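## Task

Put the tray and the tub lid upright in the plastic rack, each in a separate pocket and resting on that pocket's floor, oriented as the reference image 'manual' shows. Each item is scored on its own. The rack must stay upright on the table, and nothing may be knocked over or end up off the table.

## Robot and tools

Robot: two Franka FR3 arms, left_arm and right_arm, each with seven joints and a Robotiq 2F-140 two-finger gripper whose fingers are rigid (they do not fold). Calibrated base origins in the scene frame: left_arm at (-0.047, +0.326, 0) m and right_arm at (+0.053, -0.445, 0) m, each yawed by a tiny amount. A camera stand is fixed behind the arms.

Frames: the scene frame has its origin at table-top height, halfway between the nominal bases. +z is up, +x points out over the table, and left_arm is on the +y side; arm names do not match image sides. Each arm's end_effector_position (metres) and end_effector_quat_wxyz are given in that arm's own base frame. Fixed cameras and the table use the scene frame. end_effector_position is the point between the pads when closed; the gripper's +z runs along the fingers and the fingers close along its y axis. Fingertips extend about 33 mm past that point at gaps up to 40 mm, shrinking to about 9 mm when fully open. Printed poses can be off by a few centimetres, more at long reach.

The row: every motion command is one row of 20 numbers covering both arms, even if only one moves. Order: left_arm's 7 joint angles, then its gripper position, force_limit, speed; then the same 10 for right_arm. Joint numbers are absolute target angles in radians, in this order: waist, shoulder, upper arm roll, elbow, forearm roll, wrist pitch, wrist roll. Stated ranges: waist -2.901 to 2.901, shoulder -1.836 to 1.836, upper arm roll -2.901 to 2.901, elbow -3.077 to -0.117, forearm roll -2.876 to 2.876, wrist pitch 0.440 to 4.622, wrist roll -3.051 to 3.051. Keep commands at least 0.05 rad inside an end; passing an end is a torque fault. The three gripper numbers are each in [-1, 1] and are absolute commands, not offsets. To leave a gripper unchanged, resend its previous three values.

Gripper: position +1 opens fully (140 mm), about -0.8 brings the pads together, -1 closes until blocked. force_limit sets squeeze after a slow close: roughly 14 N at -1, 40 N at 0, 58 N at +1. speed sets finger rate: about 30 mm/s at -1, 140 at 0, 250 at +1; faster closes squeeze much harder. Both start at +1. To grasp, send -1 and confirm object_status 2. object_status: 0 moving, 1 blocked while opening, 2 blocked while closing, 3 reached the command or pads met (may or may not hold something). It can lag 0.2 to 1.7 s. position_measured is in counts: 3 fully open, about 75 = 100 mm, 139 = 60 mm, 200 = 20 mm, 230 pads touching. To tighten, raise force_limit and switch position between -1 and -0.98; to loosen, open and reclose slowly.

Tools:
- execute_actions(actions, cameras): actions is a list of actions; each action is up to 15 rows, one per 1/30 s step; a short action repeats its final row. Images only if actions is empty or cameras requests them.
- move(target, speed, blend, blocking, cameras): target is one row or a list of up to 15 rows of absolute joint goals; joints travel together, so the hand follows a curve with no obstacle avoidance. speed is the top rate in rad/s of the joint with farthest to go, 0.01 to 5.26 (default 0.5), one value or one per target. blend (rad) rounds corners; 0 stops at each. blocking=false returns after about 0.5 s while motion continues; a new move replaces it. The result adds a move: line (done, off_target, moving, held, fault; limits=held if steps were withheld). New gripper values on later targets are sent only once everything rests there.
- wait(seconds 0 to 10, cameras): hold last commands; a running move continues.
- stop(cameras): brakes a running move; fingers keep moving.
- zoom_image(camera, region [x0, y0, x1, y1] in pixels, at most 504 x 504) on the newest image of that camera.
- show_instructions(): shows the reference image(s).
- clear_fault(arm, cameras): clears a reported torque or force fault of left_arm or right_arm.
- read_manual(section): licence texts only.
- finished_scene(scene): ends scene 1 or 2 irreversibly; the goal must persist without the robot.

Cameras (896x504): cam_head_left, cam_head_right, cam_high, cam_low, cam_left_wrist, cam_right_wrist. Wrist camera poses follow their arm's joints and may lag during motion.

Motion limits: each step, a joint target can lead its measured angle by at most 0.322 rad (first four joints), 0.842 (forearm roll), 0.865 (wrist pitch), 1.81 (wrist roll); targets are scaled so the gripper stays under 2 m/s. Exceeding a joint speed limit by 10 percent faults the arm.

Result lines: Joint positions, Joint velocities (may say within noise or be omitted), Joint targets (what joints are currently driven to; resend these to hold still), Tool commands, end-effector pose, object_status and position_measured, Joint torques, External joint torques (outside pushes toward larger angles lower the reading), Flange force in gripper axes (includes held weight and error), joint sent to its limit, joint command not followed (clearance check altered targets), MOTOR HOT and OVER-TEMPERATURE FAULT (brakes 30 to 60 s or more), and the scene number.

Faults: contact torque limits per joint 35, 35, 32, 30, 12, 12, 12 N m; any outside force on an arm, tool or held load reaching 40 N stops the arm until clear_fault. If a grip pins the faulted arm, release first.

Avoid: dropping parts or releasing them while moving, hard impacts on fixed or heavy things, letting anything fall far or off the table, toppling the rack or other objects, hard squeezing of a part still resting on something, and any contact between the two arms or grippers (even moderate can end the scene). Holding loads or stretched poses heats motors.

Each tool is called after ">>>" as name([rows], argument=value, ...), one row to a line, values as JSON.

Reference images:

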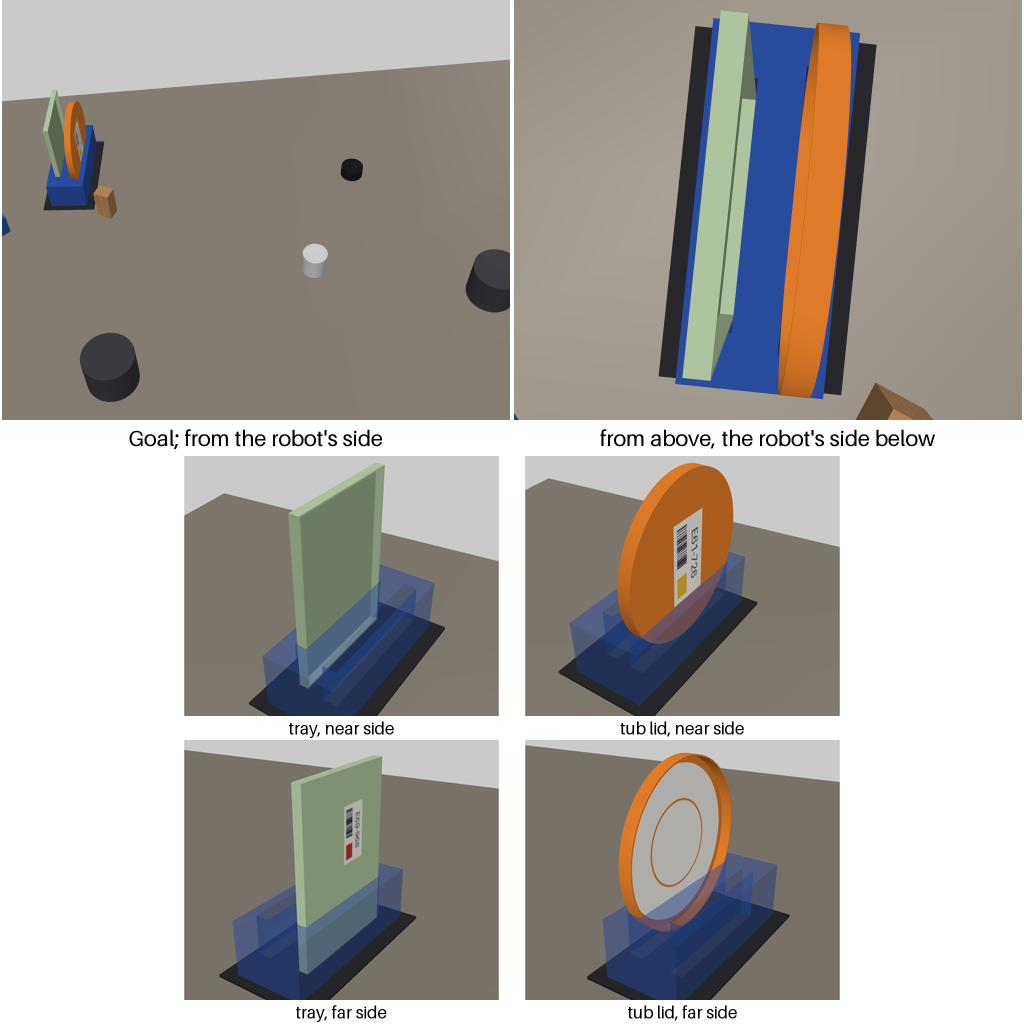

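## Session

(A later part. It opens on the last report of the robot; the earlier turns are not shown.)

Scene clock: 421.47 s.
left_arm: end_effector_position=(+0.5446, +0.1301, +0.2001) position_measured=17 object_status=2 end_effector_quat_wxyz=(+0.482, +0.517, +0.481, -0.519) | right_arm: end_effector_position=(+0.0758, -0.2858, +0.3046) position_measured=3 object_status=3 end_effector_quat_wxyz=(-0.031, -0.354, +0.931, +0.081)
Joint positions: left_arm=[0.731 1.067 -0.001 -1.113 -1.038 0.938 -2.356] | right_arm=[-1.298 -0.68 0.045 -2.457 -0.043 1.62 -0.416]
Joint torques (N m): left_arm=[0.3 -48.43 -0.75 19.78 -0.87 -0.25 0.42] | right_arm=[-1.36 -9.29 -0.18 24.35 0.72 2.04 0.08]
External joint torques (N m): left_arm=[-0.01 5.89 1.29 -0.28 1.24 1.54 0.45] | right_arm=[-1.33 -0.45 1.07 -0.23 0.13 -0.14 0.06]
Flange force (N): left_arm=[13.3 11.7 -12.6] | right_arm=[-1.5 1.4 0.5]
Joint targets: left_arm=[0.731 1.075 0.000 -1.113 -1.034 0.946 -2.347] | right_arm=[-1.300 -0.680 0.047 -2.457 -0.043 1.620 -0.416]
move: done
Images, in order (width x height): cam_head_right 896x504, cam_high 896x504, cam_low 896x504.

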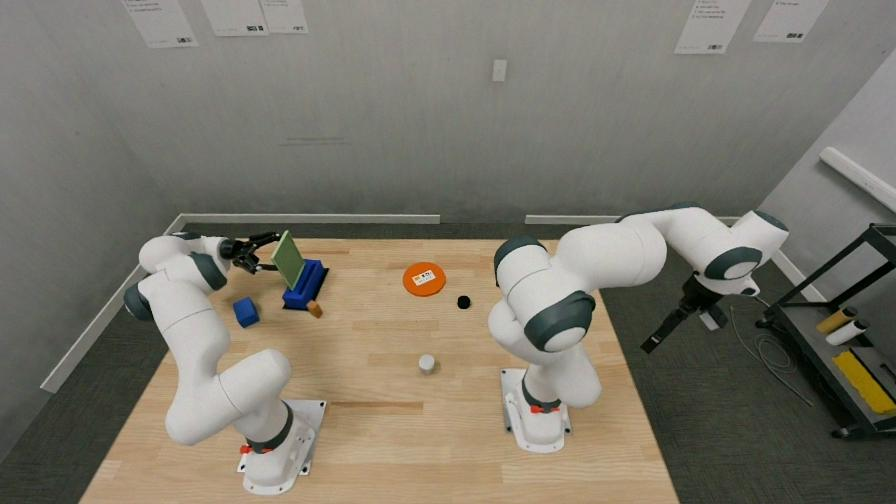

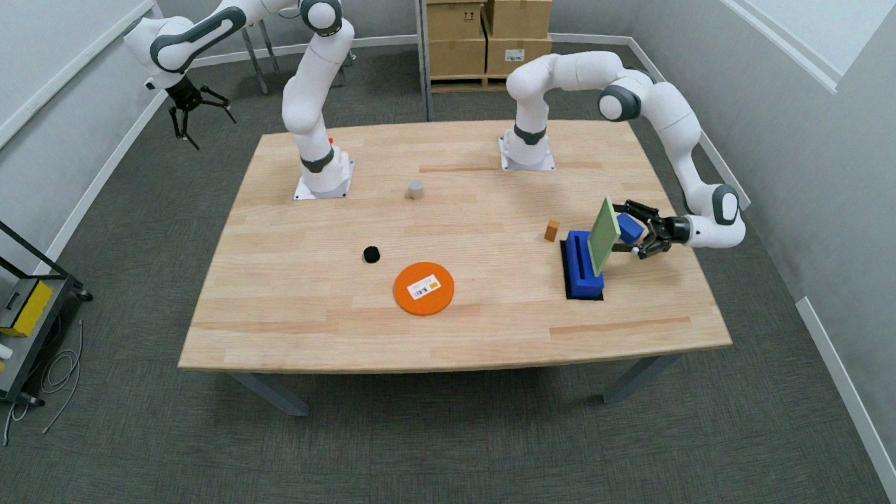

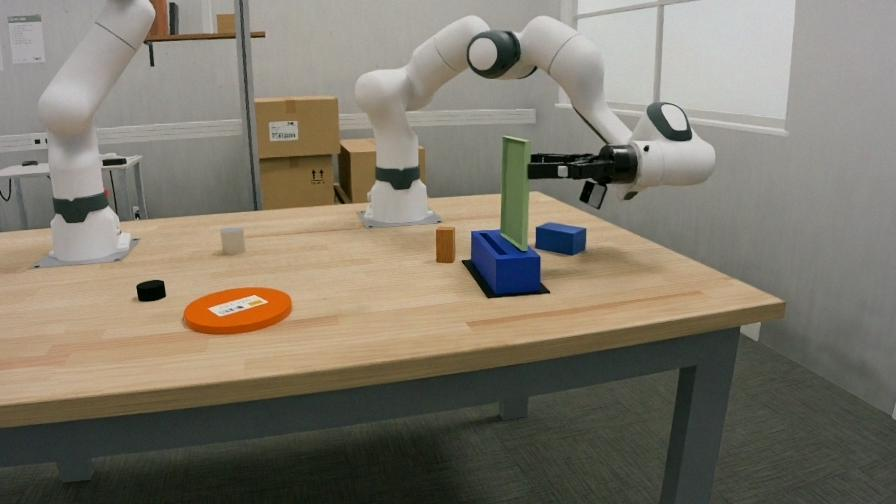

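>>> move([
  [0.7316,1.0465,0,-1.128,-1.0370,0.941,-2.3555,-0.98,0.1,-1,-1.3,-0.68,0.047,-2.457,-0.043,1.62,-0.416,1,0,0],
  [0.7289,1.0555,0,-1.1105,-1.0395,0.935,-2.3925,-0.98,0.1,-1,-1.3,-0.68,0.047,-2.457,-0.043,1.62,-0.416,1,0,0],
  [0.7281,1.083,0,-1.095,-1.036,0.940,-2.384,-0.98,0.1,-1,-1.3,-0.68,0.047,-2.457,-0.043,1.62,-0.416,1,0,0],
], speed=0.04, cameras=["cam_low","cam_high","cam_head_right","cam_left_wrist"])

>>> zoom_image(camera="cam_low", region=[450, 180, 570, 300])

>>> zoom_image(camera="cam_high", region=[550, 210, 630, 300])

>>> zoom_image(camera="cam_head_right", region=[260, 220, 340, 320])

Scene clock: 462.17 s.
left_arm: end_effector_position=(+0.5459, +0.1309, +0.1956) position_measured=17 object_status=2 end_effector_quat_wxyz=(+0.473, +0.511, +0.489, -0.525) | right_arm: end_effector_position=(+0.0758, -0.2858, +0.3046) position_measured=3 object_status=3 end_effector_quat_wxyz=(-0.031, -0.354, +0.931, +0.081)
Joint positions: left_arm=[0.729 1.081 0 -1.097 -1.038 0.939 -2.388] | right_arm=[-1.298 -0.68 0.045 -2.457 -0.043 1.62 -0.416]
Joint torques (N m): left_arm=[-0.08 -52.15 -1.98 20.08 -2.06 -1.57 0.16] | right_arm=[-1.31 -9.32 -0.21 24.34 0.7 2.06 0.12]
External joint torques (N m): left_arm=[-0.15 2.02 0.18 0.14 0.04 0.22 0.19] | right_arm=[-1.31 -0.52 1 -0.18 0.12 -0.11 0.1]
Flange force (N): left_arm=[4.5 6.3 -6.3] | right_arm=[-1.5 1.5 0.5]
Joint targets: left_arm=[0.728 1.083 0.000 -1.095 -1.036 0.940 -2.384] | right_arm=[-1.300 -0.680 0.047 -2.457 -0.043 1.620 -0.416]
move: done
camera_calibration:
cam_left_wrist: T_world_to_cam=[[0.9964, -0.0728698, -0.0433336, -0.518218], [0.0640814, 0.312659, 0.947701, -0.252541], [-0.0555102, -0.947066, 0.316203, 0.233942], [0, 0, 0, 1]] pos_world=[0.545522, 0.262755, 0.142904]
Images, in order (width x height): cam_head_right 896x504, cam_high 896x504, cam_low 896x504, cam_left_wrist 896x504.

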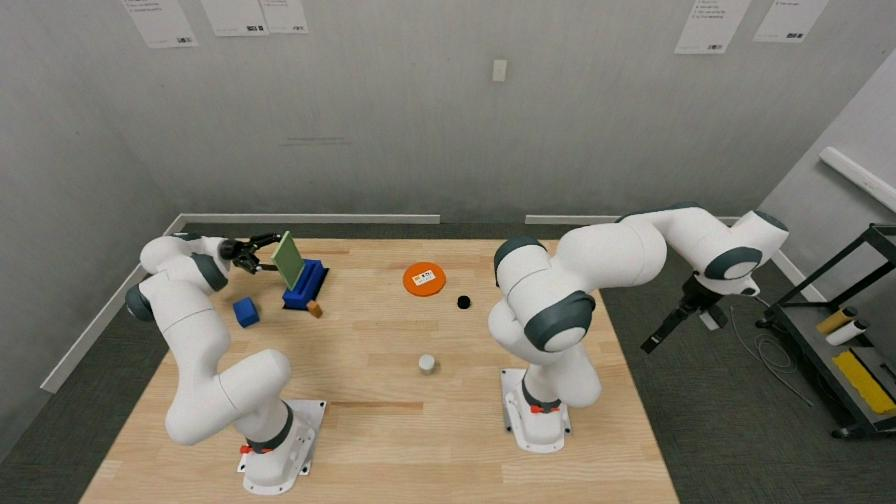

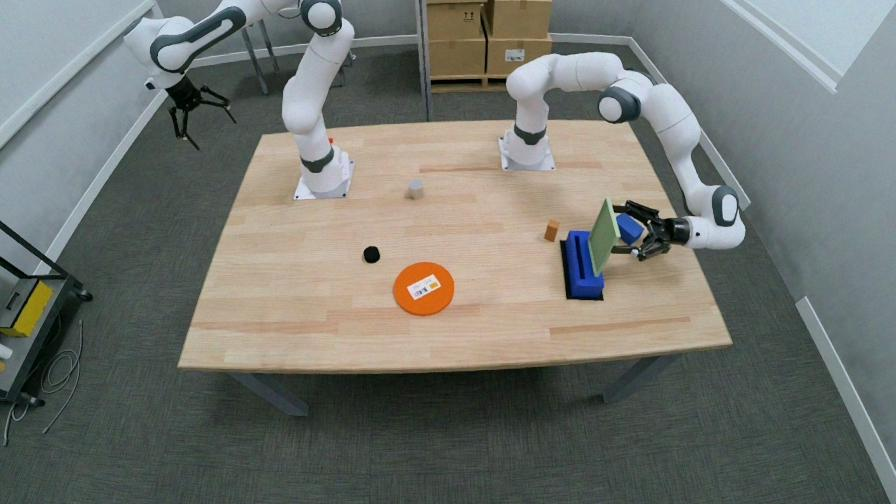

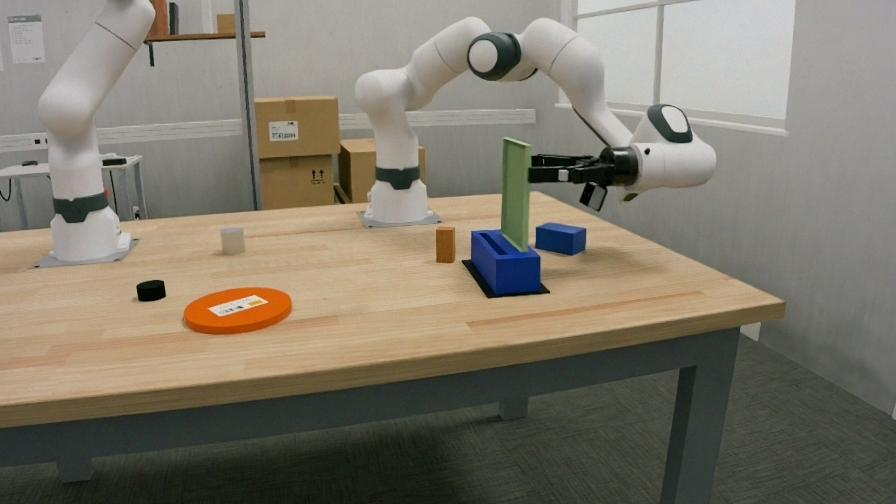

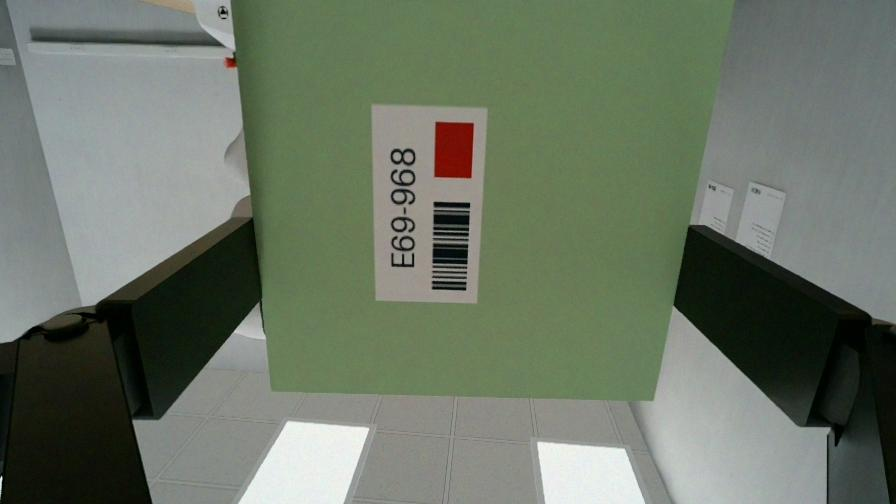

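Scaled by 4.200 from the camera's 896x504 image, which has a finer 1280x720 frame.

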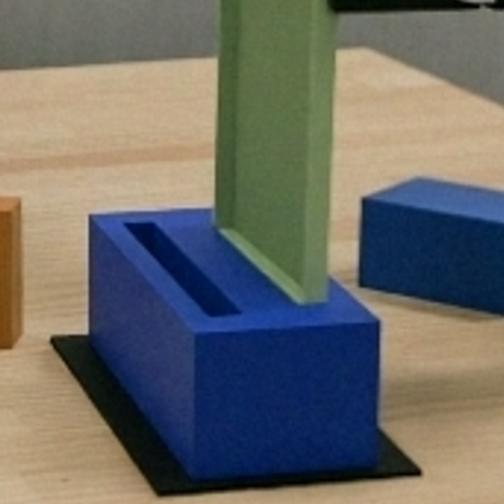

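Scaled by 5.600 from the camera's 896x504 image, which has a finer 1280x720 frame.

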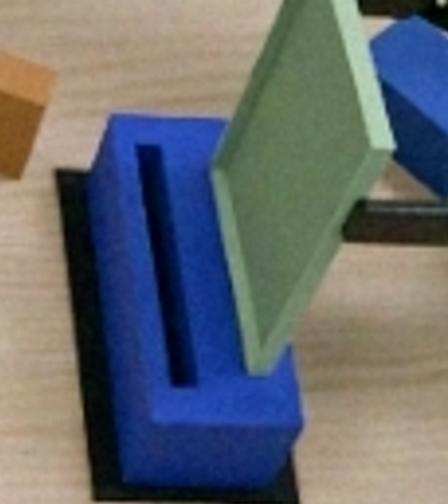

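Scaled by 5.040 from the camera's 896x504 image, which has a finer 1280x720 frame.

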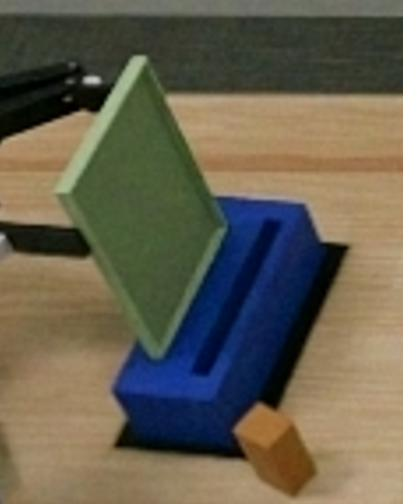

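>>> move([
  [0.7264,1.1448,0,-1.0566,-1.024,0.9525,-2.3618,-0.98,0.1,-1,-1.3,-0.68,0.047,-2.457,-0.043,1.62,-0.416,1,0,0],
], speed=0.06, cameras=["cam_low"])

>>> zoom_image(camera="cam_low", region=[450, 120, 630, 300])

Scene clock: 470.07 s.
left_arm: end_effector_position=(+0.5455, +0.1305, +0.1664) position_measured=17 object_status=2 end_effector_quat_wxyz=(+0.473, +0.509, +0.490, -0.527) | right_arm: end_effector_position=(+0.0758, -0.2858, +0.3046) position_measured=3 object_status=3 end_effector_quat_wxyz=(-0.031, -0.354, +0.931, +0.081)
Joint positions: left_arm=[0.728 1.143 0 -1.058 -1.026 0.951 -2.368] | right_arm=[-1.298 -0.68 0.045 -2.457 -0.043 1.62 -0.416]
Joint velocities: left_arm=[-0.001 -0.002 0 0.002 0.001 0 0.005] | right_arm=[within noise]
Joint torques (N m): left_arm=[-0.21 -52.52 -2.1 20.32 -1.96 -1.58 0.24] | right_arm=[-1.36 -9.29 -0.3 24.29 0.71 2.04 0.12]
External joint torques (N m): left_arm=[-0.49 2.32 -0.01 0.44 0.09 0.26 0.27] | right_arm=[-1.42 -0.45 0.85 -0.29 0.11 -0.15 0.1]
Flange force (N): left_arm=[6.1 9.2 -8.8] | right_arm=[-1.2 1.7 0.7]
Joint targets: left_arm=[0.726 1.145 0.000 -1.057 -1.024 0.952 -2.362] | right_arm=[-1.300 -0.680 0.047 -2.457 -0.043 1.620 -0.416]
move: done
Images, in order (width x height): cam_low 896x504.

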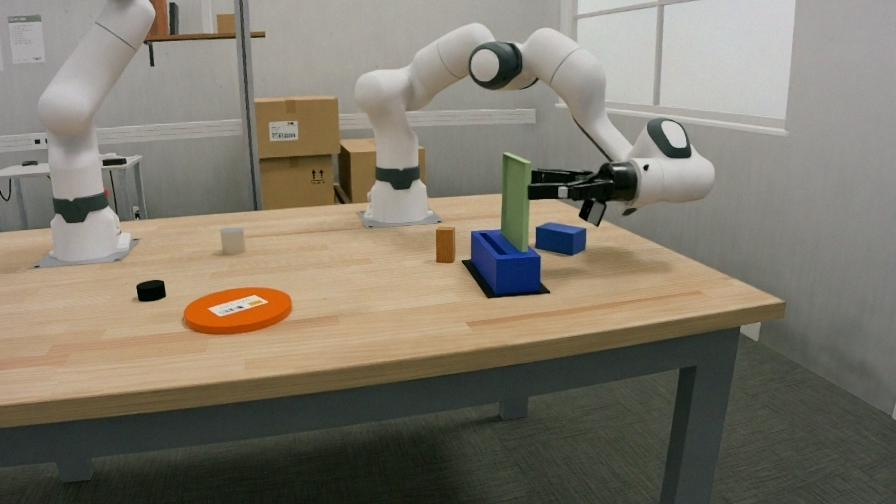

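Scaled by 2.800 from the camera's 896x504 image, which has a finer 1280x720 frame.

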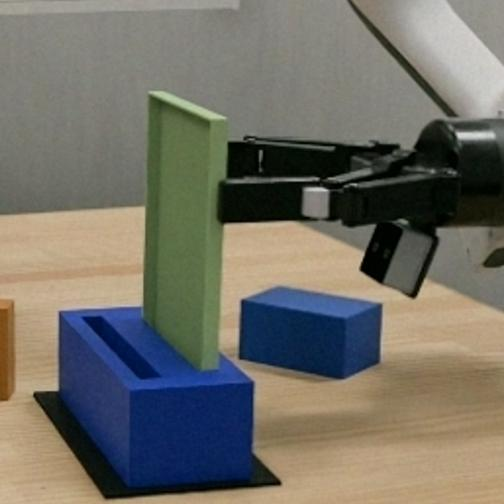

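>>> move([
  [0.7256,1.161,0,-1.0465,-1.0208,0.9558,-2.3559,-0.98,0.1,-1,-1.3,-0.68,0.047,-2.457,-0.043,1.62,-0.416,1,0,0],
], speed=0.04)

>>> move([
  [0.7249,1.176,0,-1.037,-1.018,0.9588,-2.3505,-0.98,0.1,-1,-1.3,-0.68,0.047,-2.457,-0.043,1.62,-0.416,1,0,0],
], speed=0.04)

Scene clock: 476.00 s.
left_arm: end_effector_position=(+0.5454, +0.1302, +0.1589) position_measured=17 object_status=2 end_effector_quat_wxyz=(+0.473, +0.510, +0.489, -0.526) | right_arm: end_effector_position=(+0.0758, -0.2858, +0.3046) position_measured=3 object_status=3 end_effector_quat_wxyz=(-0.031, -0.354, +0.931, +0.081)
Joint positions: left_arm=[0.727 1.159 0 -1.048 -1.023 0.954 -2.361] | right_arm=[-1.298 -0.68 0.045 -2.457 -0.043 1.62 -0.416]
Joint torques (N m): left_arm=[-0.36 -52.35 -2.05 20.4 -1.93 -1.6 0.1] | right_arm=[-1.32 -9.25 -0.23 24.36 0.71 2.04 0.13]
External joint torques (N m): left_arm=[-0.54 2.48 0.09 0.61 0.1 0.25 0.13] | right_arm=[-1.31 -0.41 0.99 -0.18 0.13 -0.13 0.12]
Flange force (N): left_arm=[6.7 11.1 -10.7] | right_arm=[-1.4 1.2 0.3]
Joint targets: left_arm=[0.726 1.161 0.000 -1.047 -1.021 0.956 -2.356] | right_arm=[-1.300 -0.680 0.047 -2.457 -0.043 1.620 -0.416]
move: done

Scene clock: 476.77 s.
left_arm: end_effector_position=(+0.5452, +0.1299, +0.1518) position_measured=17 object_status=2 end_effector_quat_wxyz=(+0.473, +0.510, +0.490, -0.526) | right_arm: end_effector_position=(+0.0758, -0.2858, +0.3046) position_measured=3 object_status=3 end_effector_quat_wxyz=(-0.031, -0.354, +0.931, +0.081)
Joint positions: left_arm=[0.727 1.174 0 -1.038 -1.02 0.958 -2.356] | right_arm=[-1.298 -0.68 0.045 -2.457 -0.043 1.62 -0.416]
Joint torques (N m): left_arm=[-0.48 -52.37 -2.18 20.44 -1.9 -1.68 0.2] | right_arm=[-1.27 -9.31 -0.28 24.39 0.7 2.04 0.16]
External joint torques (N m): left_arm=[-0.52 2.34 0.05 0.76 0.13 0.18 0.23] | right_arm=[-1.26 -0.58 0.95 -0.13 0.11 -0.14 0.14]
Flange force (N): left_arm=[6.9 11.4 -11.2] | right_arm=[-1.6 1.6 0.3]
Joint targets: left_arm=[0.725 1.176 0.000 -1.037 -1.018 0.959 -2.350] | right_arm=[-1.300 -0.680 0.047 -2.457 -0.043 1.620 -0.416]
move: done

Further in 7 mm steps.

>>> move([
  [0.7243,1.189,0,-1.028,-1.015,0.9618,-2.3452,-0.98,0.1,-1,-1.3,-0.68,0.047,-2.457,-0.043,1.62,-0.416,1,0,0],
], speed=0.03, cameras=["cam_low"])

>>> zoom_image(camera="cam_low", region=[450, 120, 630, 300])

Scene clock: 480.97 s.
left_arm: end_effector_position=(+0.5450, +0.1297, +0.1456) position_measured=17 object_status=2 end_effector_quat_wxyz=(+0.473, +0.510, +0.490, -0.526) | right_arm: end_effector_position=(+0.0758, -0.2858, +0.3046) position_measured=3 object_status=3 end_effector_quat_wxyz=(-0.031, -0.354, +0.931, +0.081)
Joint positions: left_arm=[0.726 1.186 0 -1.029 -1.017 0.961 -2.35] | right_arm=[-1.298 -0.68 0.045 -2.457 -0.043 1.62 -0.416]
Joint torques (N m): left_arm=[-0.5 -52.32 -2.26 19.96 -1.87 -1.69 0.15] | right_arm=[-1.29 -9.31 -0.24 24.33 0.71 2.02 0.08]
External joint torques (N m): left_arm=[-0.56 2.71 -0.03 0.19 0.16 0.18 0.18] | right_arm=[-1.29 -0.45 0.96 -0.28 0.13 -0.16 0.06]
Flange force (N): left_arm=[6.9 9.7 -9.1] | right_arm=[-1.5 1.6 0.6]
Joint targets: left_arm=[0.724 1.189 0.000 -1.028 -1.015 0.962 -2.345] | right_arm=[-1.300 -0.680 0.047 -2.457 -0.043 1.620 -0.416]
move: done
Images, in order (width x height): cam_low 896x504.

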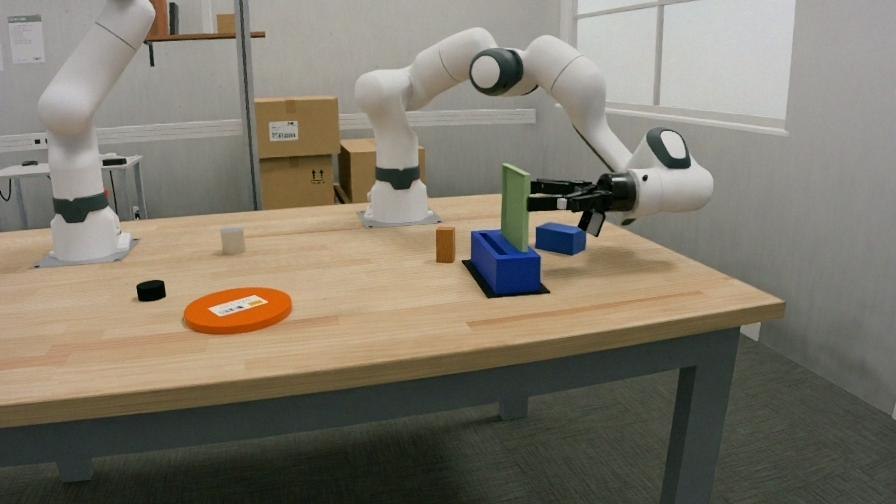

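Scaled by 2.800 from the camera's 896x504 image, which has a finer 1280x720 frame.

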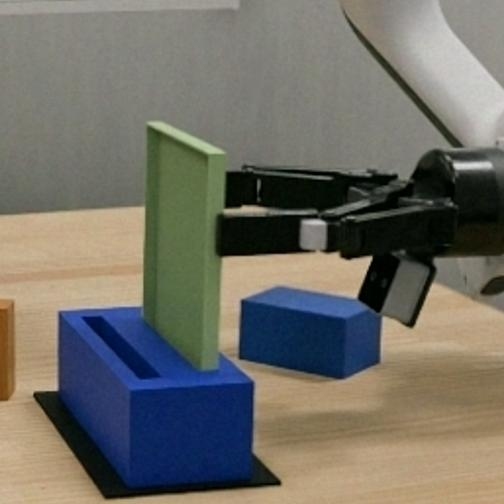

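>>> move([
  [0.7239,1.198,0,-1.022,-1.013,0.964,-2.341,-0.98,0.1,-1,-1.3,-0.68,0.047,-2.457,-0.043,1.62,-0.416,1,0,0],
], speed=0.03)

>>> move([
  [0.7235,1.207,0,-1.016,-1.011,0.966,-2.337,-0.98,0.1,-1,-1.3,-0.68,0.047,-2.457,-0.043,1.62,-0.416,1,0,0],
], speed=0.03, cameras=["cam_low"])

>>> zoom_image(camera="cam_low", region=[450, 120, 630, 300])

Scene clock: 487.97 s.
left_arm: end_effector_position=(+0.5450, +0.1298, +0.1437) position_measured=17 object_status=2 end_effector_quat_wxyz=(+0.473, +0.511, +0.489, -0.525) | right_arm: end_effector_position=(+0.0758, -0.2858, +0.3046) position_measured=3 object_status=3 end_effector_quat_wxyz=(-0.031, -0.354, +0.931, +0.081)
Joint positions: left_arm=[0.726 1.192 0 -1.023 -1.016 0.96 -2.348] | right_arm=[-1.298 -0.68 0.045 -2.457 -0.043 1.62 -0.416]
Joint torques (N m): left_arm=[-0.64 -50.92 -1.84 19.91 -1.55 -1.03 0.29] | right_arm=[-1.31 -9.3 -0.25 24.31 0.7 2.04 0.16]
External joint torques (N m): left_arm=[-0.72 3.8 0.36 0.3 0.45 0.84 0.32] | right_arm=[-1.28 -0.42 1.01 -0.27 0.12 -0.15 0.15]
Flange force (N): left_arm=[10.2 12.6 -11.6] | right_arm=[-1.6 1.4 0.6]
Joint targets: left_arm=[0.724 1.198 0.000 -1.022 -1.013 0.964 -2.341] | right_arm=[-1.300 -0.680 0.047 -2.457 -0.043 1.620 -0.416]
move: done

Scene clock: 488.67 s.
left_arm: end_effector_position=(+0.5449, +0.1297, +0.1436) position_measured=17 object_status=2 end_effector_quat_wxyz=(+0.473, +0.512, +0.487, -0.526) | right_arm: end_effector_position=(+0.0758, -0.2858, +0.3046) position_measured=3 object_status=3 end_effector_quat_wxyz=(-0.031, -0.354, +0.931, +0.081)
Joint positions: left_arm=[0.726 1.197 -0.001 -1.015 -1.016 0.956 -2.348] | right_arm=[-1.298 -0.68 0.045 -2.457 -0.043 1.62 -0.416]
Joint torques (N m): left_arm=[-0.87 -48.46 -1.11 18.98 -0.63 -0.1 0.46] | right_arm=[-1.3 -9.26 -0.23 24.36 0.69 2.04 0.15]
External joint torques (N m): left_arm=[-0.85 6.46 1.18 -0.71 1.39 1.77 0.49] | right_arm=[-1.28 -0.47 1.01 -0.22 0.1 -0.14 0.13]
Flange force (N): left_arm=[15.4 12.7 -11.5] | right_arm=[-1.6 1.4 0.4]
Joint targets: left_arm=[0.724 1.207 0.000 -1.016 -1.011 0.966 -2.337] | right_arm=[-1.300 -0.680 0.047 -2.457 -0.043 1.620 -0.416]
move: off_target (left_arm); left_arm: the wrist roll is farthest, 0.011 rad from its target
Images, in order (width x height): cam_low 896x504.

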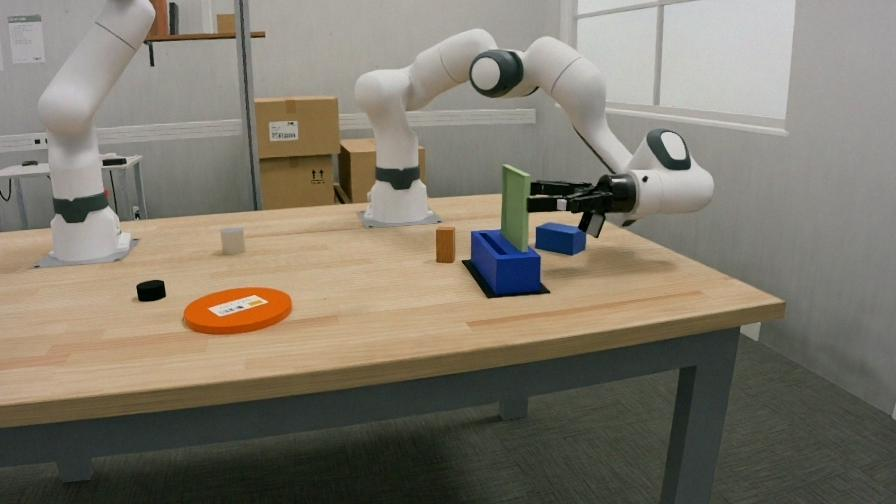

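Scaled by 2.800 from the camera's 896x504 image, which has a finer 1280x720 frame.

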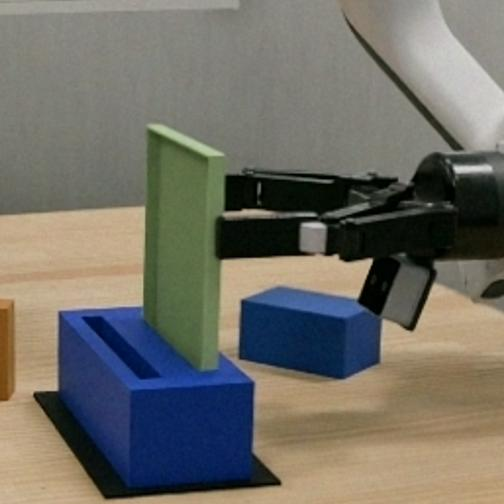

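>>> move([
  [0.7241,1.1935,0,-1.025,-1.014,0.963,-2.343,-0.98,0.1,-1,-1.3,-0.68,0.047,-2.457,-0.043,1.62,-0.416,1,0,0],
  [0.7241,1.1935,0,-1.025,-1.014,0.963,-2.343,1,0.1,-1,-1.3,-0.68,0.047,-2.457,-0.043,1.62,-0.416,1,0,0],
  [0.739,1.243,0,-0.934,-1.026,0.93,-2.373,1,0.1,-1,-1.3,-0.68,0.047,-2.457,-0.043,1.62,-0.416,1,0,0],
  [0.757,1.308,0,-0.818,-1.038,0.8903,-2.409,1,0.1,-1,-1.3,-0.68,0.047,-2.457,-0.043,1.62,-0.416,1,0,0],
], speed=[0.1,0.1,0.05,0.08], cameras=["cam_low","cam_high","cam_left_wrist"])

>>> zoom_image(camera="cam_low", region=[450, 120, 630, 300])

Scene clock: 514.87 s.
left_arm: end_effector_position=(+0.5454, +0.1554, +0.1420) position_measured=3 object_status=3 end_effector_quat_wxyz=(+0.474, +0.519, +0.484, -0.521) | right_arm: end_effector_position=(+0.0758, -0.2858, +0.3046) position_measured=3 object_status=3 end_effector_quat_wxyz=(-0.031, -0.354, +0.931, +0.081)
Joint positions: left_arm=[0.756 1.305 -0.001 -0.82 -1.035 0.893 -2.404] | right_arm=[-1.298 -0.68 0.045 -2.457 -0.043 1.62 -0.416]
Joint velocities: left_arm=[0 -0.002 0.001 0 -0.001 -0.002 -0.005] | right_arm=[within noise]
Joint torques (N m): left_arm=[0.69 -53.44 -1.91 21.09 -2.82 -1.92 -0.19] | right_arm=[-1.35 -9.3 -0.23 24.33 0.71 2.03 0.13]
External joint torques (N m): left_arm=[0.48 2.51 0.41 0.72 -0.62 -0.22 -0.16] | right_arm=[-1.44 -0.61 0.87 -0.13 0.11 -0.14 0.11]
Flange force (N): left_arm=[0.0 0.0 0.0] | right_arm=[-1.4 1.9 0.3]
Joint targets: left_arm=[0.757 1.308 0.000 -0.818 -1.038 0.890 -2.409] | right_arm=[-1.300 -0.680 0.047 -2.457 -0.043 1.620 -0.416]
move: done
camera_calibration:
cam_left_wrist: T_world_to_cam=[[0.996485, -0.0800738, -0.0246171, -0.519833], [0.048098, 0.306278, 0.950726, -0.20017], [-0.0685886, -0.948569, 0.309052, 0.282499], [0, 0, 0, 1]] pos_world=[0.54701, 0.287652, 0.0902035]
Images, in order (width x height): cam_high 896x504, cam_low 896x504, cam_left_wrist 896x504.

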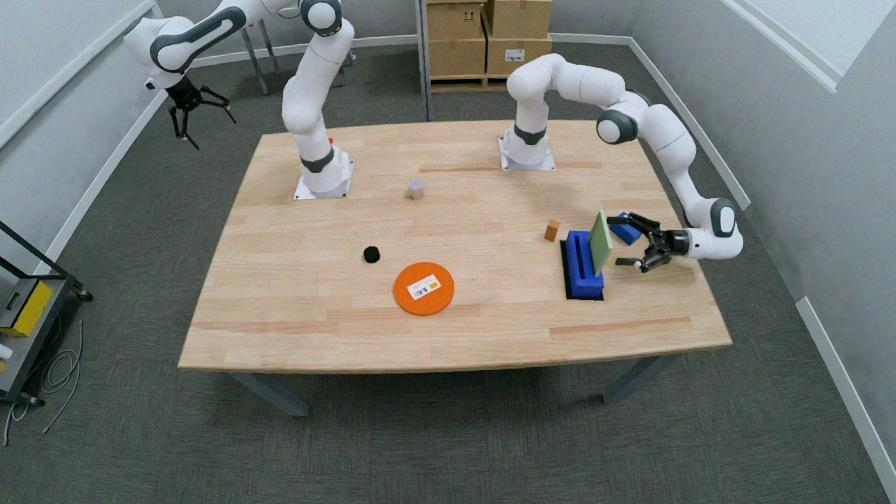

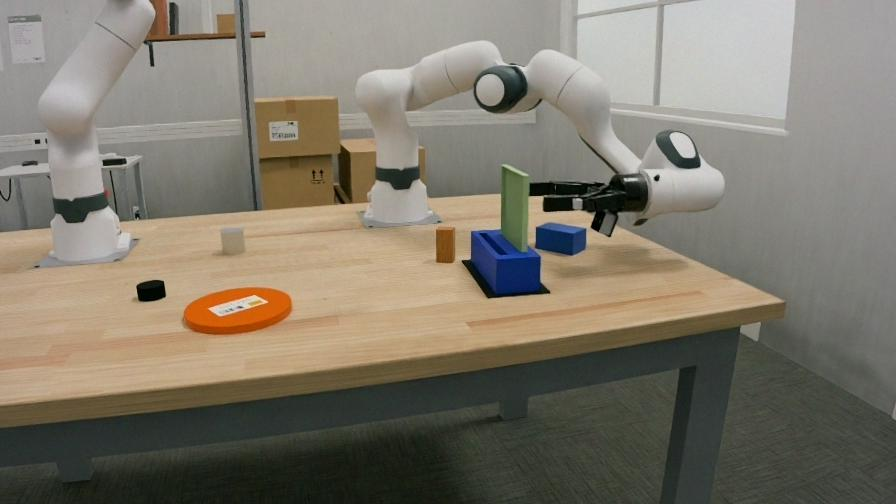

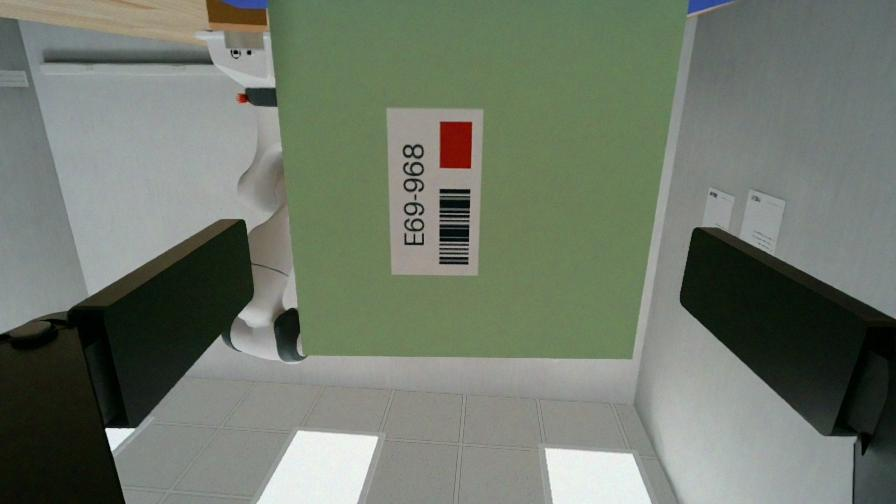

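Scaled by 2.800 from the camera's 896x504 image, which has a finer 1280x720 frame.

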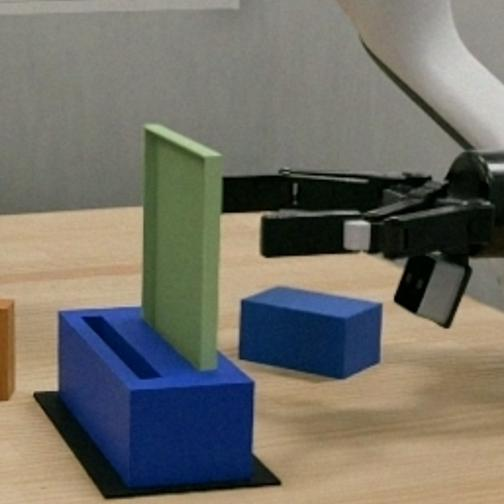

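>>> move([
  [0.757,0.9,0,-0.9,-1.038,0.8903,-2.409,1,0.1,-1,-1.3,-0.68,0.047,-2.457,-0.043,1.62,-0.416,1,0,0],
  [0.5,0.0,0,-1.9,-0.9,1.3,-1.8,1,0.1,-1,-0.3,-0.3,0,-2.2,0,2.0,1.0,0.73,0,0],
  [0.5,0.0,0,-1.9,-0.9,1.3,-1.8,1,0.1,-1,0.6493,0.3736,0,-1.8807,0,2.2543,1.4,0.73,0,0],
], speed=[0.4,1,0.9], blend=[0.05,0.1,0], cameras=["cam_low","cam_high","cam_right_wrist","cam_head_right"])

Scene clock: 562.00 s.
left_arm: end_effector_position=(+0.4805, -0.0330, +0.4093) position_measured=3 object_status=3 end_effector_quat_wxyz=(+0.468, +0.798, +0.319, -0.207) | right_arm: end_effector_position=(+0.5004, +0.3808, +0.0996) position_measured=37 object_status=3 end_effector_quat_wxyz=(-0.001, -0.404, +0.915, -0.002)
Joint positions: left_arm=[0.501 0.002 -0.001 -1.898 -0.903 1.298 -1.804] | right_arm=[0.65 0.373 0.001 -1.881 -0.004 2.252 1.392]
Joint velocities: left_arm=[within noise] | right_arm=[-0.001 0.001 -0.001 -0.001 -0.001 0 0.006]
Joint torques (N m): left_arm=[0.01 -30.43 0.83 23.03 -1.36 0.44 0.18] | right_arm=[-0.8 -42.79 0.59 22.83 0.96 2.57 0.27]
External joint torques (N m): left_arm=[-0.23 0.6 0.6 -0.19 0.42 0.35 0.14] | right_arm=[-0.83 0.18 0.22 -0.12 0.34 0.12 0.27]
Flange force (N): left_arm=[1.6 -0.7 0.0] | right_arm=[0.3 -0.4 0.6]
Joint targets: left_arm=[0.500 0.000 0.000 -1.900 -0.900 1.300 -1.800] | right_arm=[0.649 0.374 0.000 -1.881 0.000 2.254 1.400]
move: done; blend cut to 0 rad at target 2
camera_calibration:
cam_right_wrist: T_world_to_cam=[[-0.738747, 0.673955, 0.00616371, 0.118458], [0.637287, 0.695519, 0.331841, -0.611761], [0.219359, 0.249075, -0.943315, 0.0310743], [0, 0, 0, 1]] pos_world=[0.470561, 0.337916, 0.23159]
Images, in order (width x height): cam_head_right 896x504, cam_high 896x504, cam_low 896x504, cam_right_wrist 896x504.

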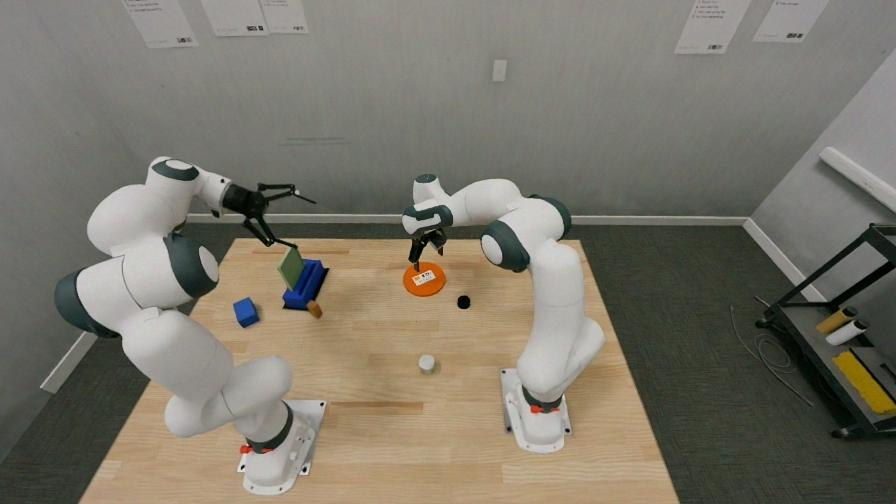

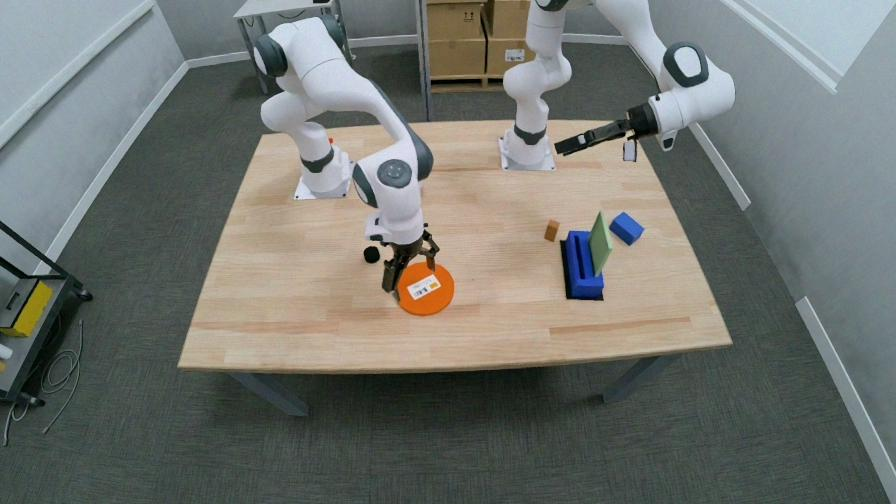

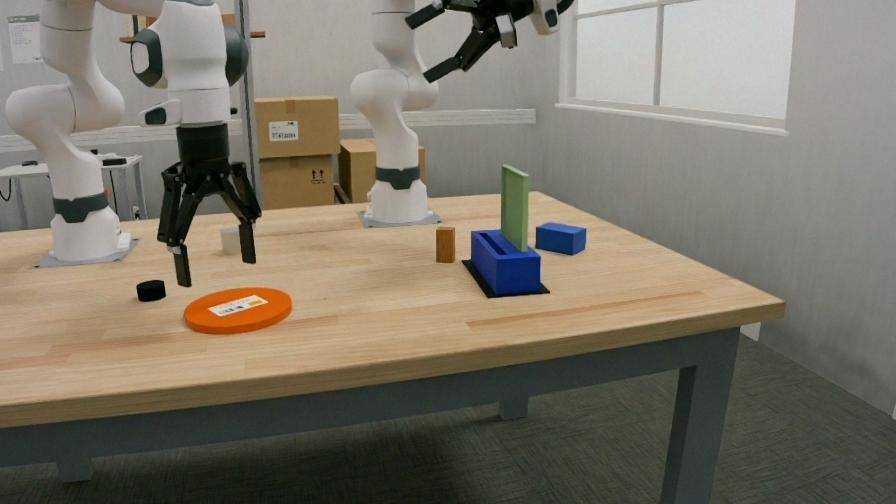

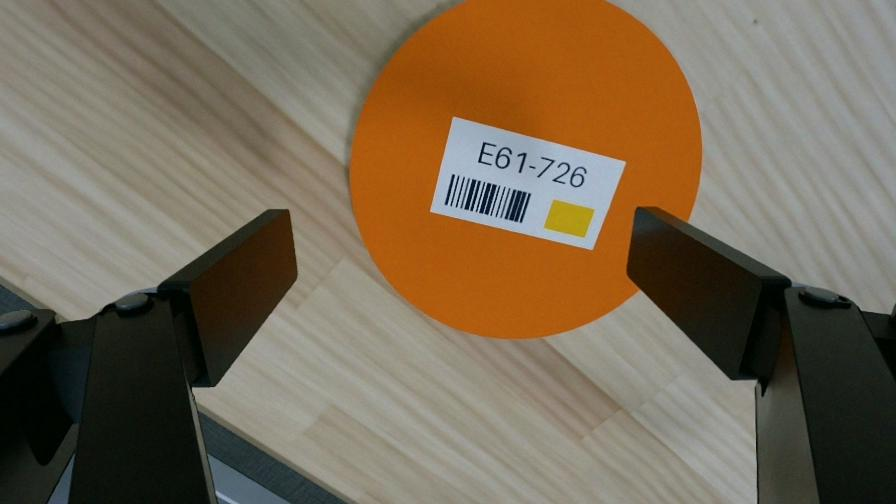

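>>> move([
  [0.5,0.0,0,-1.9,-0.9,1.3,-1.8,1,0.1,-1,0.697,0.4227,0,-1.9506,0,2.3733,1.4,0.73,0,0],
  [0.5,0.0,0,-1.9,-0.9,1.3,-1.8,1,0.1,-1,0.697,0.4544,0,-1.9544,0,2.4088,1.4,0.73,0,0],
], speed=[0.3,0.05], cameras=["cam_low","cam_right_wrist"])

>>> zoom_image(camera="cam_low", region=[120, 180, 320, 340])

Scene clock: 590.70 s.
left_arm: end_effector_position=(+0.4805, -0.0330, +0.4093) position_measured=3 object_status=3 end_effector_quat_wxyz=(+0.468, +0.798, +0.319, -0.207) | right_arm: end_effector_position=(+0.4758, +0.3970, +0.0344) position_measured=37 object_status=3 end_effector_quat_wxyz=(+0.001, -0.424, +0.906, -0.001)
Joint positions: left_arm=[0.501 0.002 -0.001 -1.898 -0.903 1.298 -1.804] | right_arm=[0.696 0.451 0 -1.953 -0.004 2.405 1.395]
Joint velocities: left_arm=[within noise] | right_arm=[0 0.001 0.001 0 0 0.004 0]
Joint torques (N m): left_arm=[0.13 -30.42 0.82 23.05 -1.36 0.43 0.25] | right_arm=[-0.59 -42.38 0.81 20.48 0.88 2.58 0.32]
External joint torques (N m): left_arm=[0.08 0.73 0.78 -0.22 0.44 0.35 0.2] | right_arm=[-0.72 1.42 0.31 -1.06 0.33 0.09 0.32]
Flange force (N): left_arm=[1.9 -1.1 -0.4] | right_arm=[1.0 -0.1 2.9]
Joint targets: left_arm=[0.500 0.000 0.000 -1.900 -0.900 1.300 -1.800] | right_arm=[0.697 0.454 0.000 -1.954 0.000 2.409 1.400]
move: done
camera_calibration:
cam_right_wrist: T_world_to_cam=[[-0.766974, 0.641656, 0.00538294, 0.116007], [0.605732, 0.721215, 0.336061, -0.58112], [0.211753, 0.261011, -0.941825, -0.0302419], [0, 0, 0, 1]] pos_world=[0.447381, 0.35257, 0.166185]
Images, in order (width x height): cam_low 896x504, cam_right_wrist 896x504.

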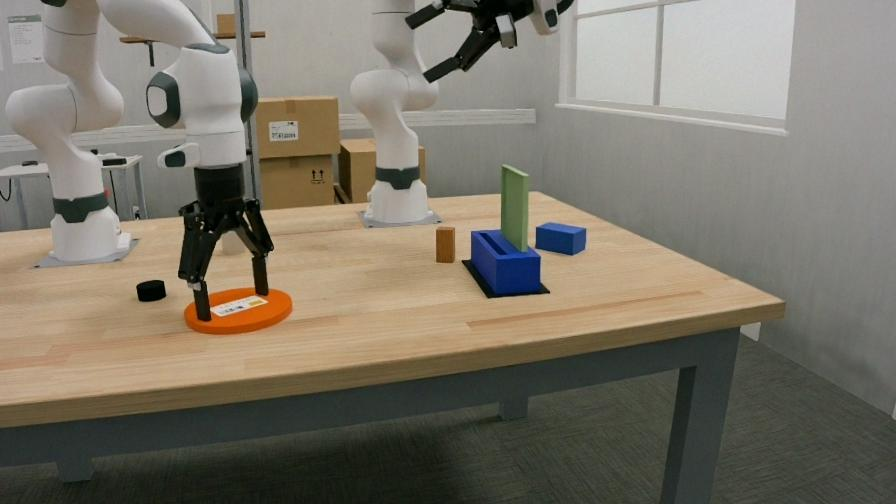

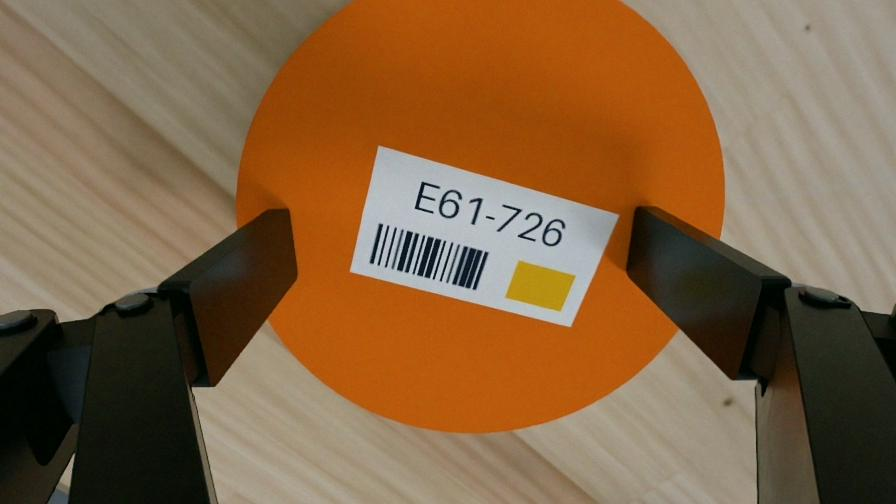

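Scaled by 2.520 from the camera's 896x504 image, which has a finer 1280x720 frame.

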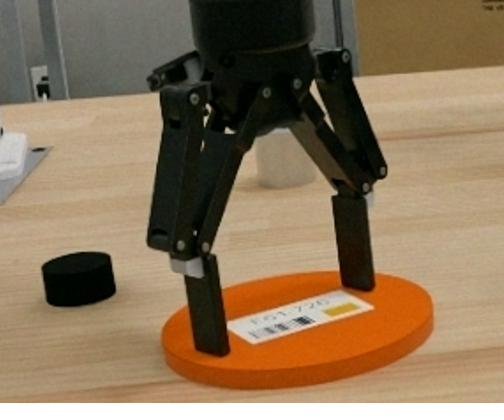

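>>> move([
  [0.5,0.0,0,-1.9,-0.9,1.3,-1.8,1,0.1,-1,0.697,0.467,0,-1.9553,0,2.4223,1.4,0.73,0,0],
  [0.5,0.0,0,-1.9,-0.9,1.3,-1.8,1,0.1,-1,0.697,0.467,0,-1.9553,0,2.4223,0.7,0.73,0,0],
], speed=[0.05,0.35], cameras=["cam_right_wrist"])

Scene clock: 604.80 s.
left_arm: end_effector_position=(+0.4805, -0.0330, +0.4093) position_measured=3 object_status=3 end_effector_quat_wxyz=(+0.468, +0.798, +0.319, -0.207) | right_arm: end_effector_position=(+0.4805, +0.4041, +0.0352) position_measured=37 object_status=3 end_effector_quat_wxyz=(-0.011, +0.703, -0.712, +0.001)
Joint positions: left_arm=[0.501 0.002 -0.001 -1.898 -0.903 1.298 -1.804] | right_arm=[0.698 0.456 0.001 -1.948 -0.001 2.427 0.712]
Joint velocities: left_arm=[within noise] | right_arm=[0 0.001 0.002 0 -0.001 0 -0.006]
Joint torques (N m): left_arm=[0.18 -30.41 0.85 23.04 -1.35 0.43 0.23] | right_arm=[-1.75 -37.55 -0.69 16.44 0.07 1.6 -0.43]
External joint torques (N m): left_arm=[0.02 0.63 0.69 -0.17 0.43 0.34 0.19] | right_arm=[-1.81 6.51 -1.13 -5.2 -0.44 -0.99 -0.43]
Flange force (N): left_arm=[1.7 -0.9 -0.3] | right_arm=[5.2 0.8 10.4]
Joint targets: left_arm=[0.500 0.000 0.000 -1.900 -0.900 1.300 -1.800] | right_arm=[0.697 0.467 0.000 -1.955 0.000 2.422 0.700]
move: off_target (right_arm); right_arm: the wrist roll is farthest, 0.012 rad from its target
camera_calibration:
cam_right_wrist: T_world_to_cam=[[-0.999861, 0.0138484, -0.00926663, 0.481243], [0.00973881, 0.936931, 0.349378, -0.390612], [0.0135205, 0.349239, -0.936936, 0.0270359], [0, 0, 0, 1]] pos_world=[0.484615, 0.34987, 0.166262]
Images, in order (width x height): cam_right_wrist 896x504.

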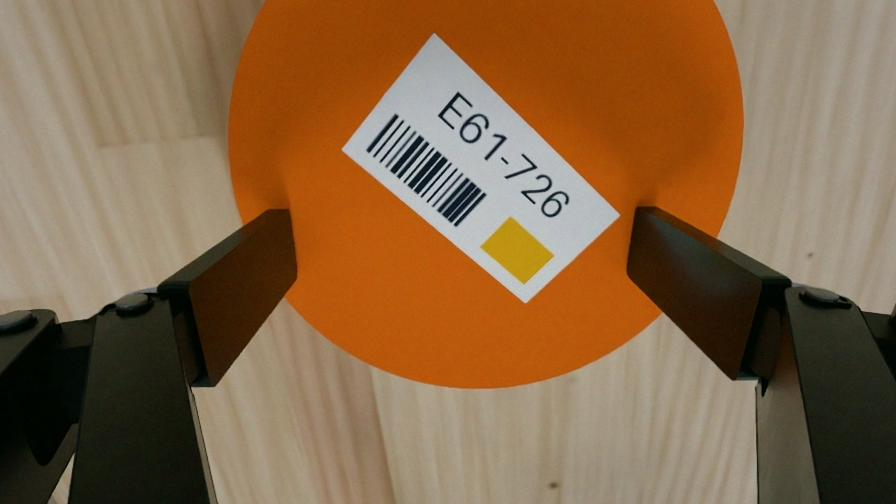

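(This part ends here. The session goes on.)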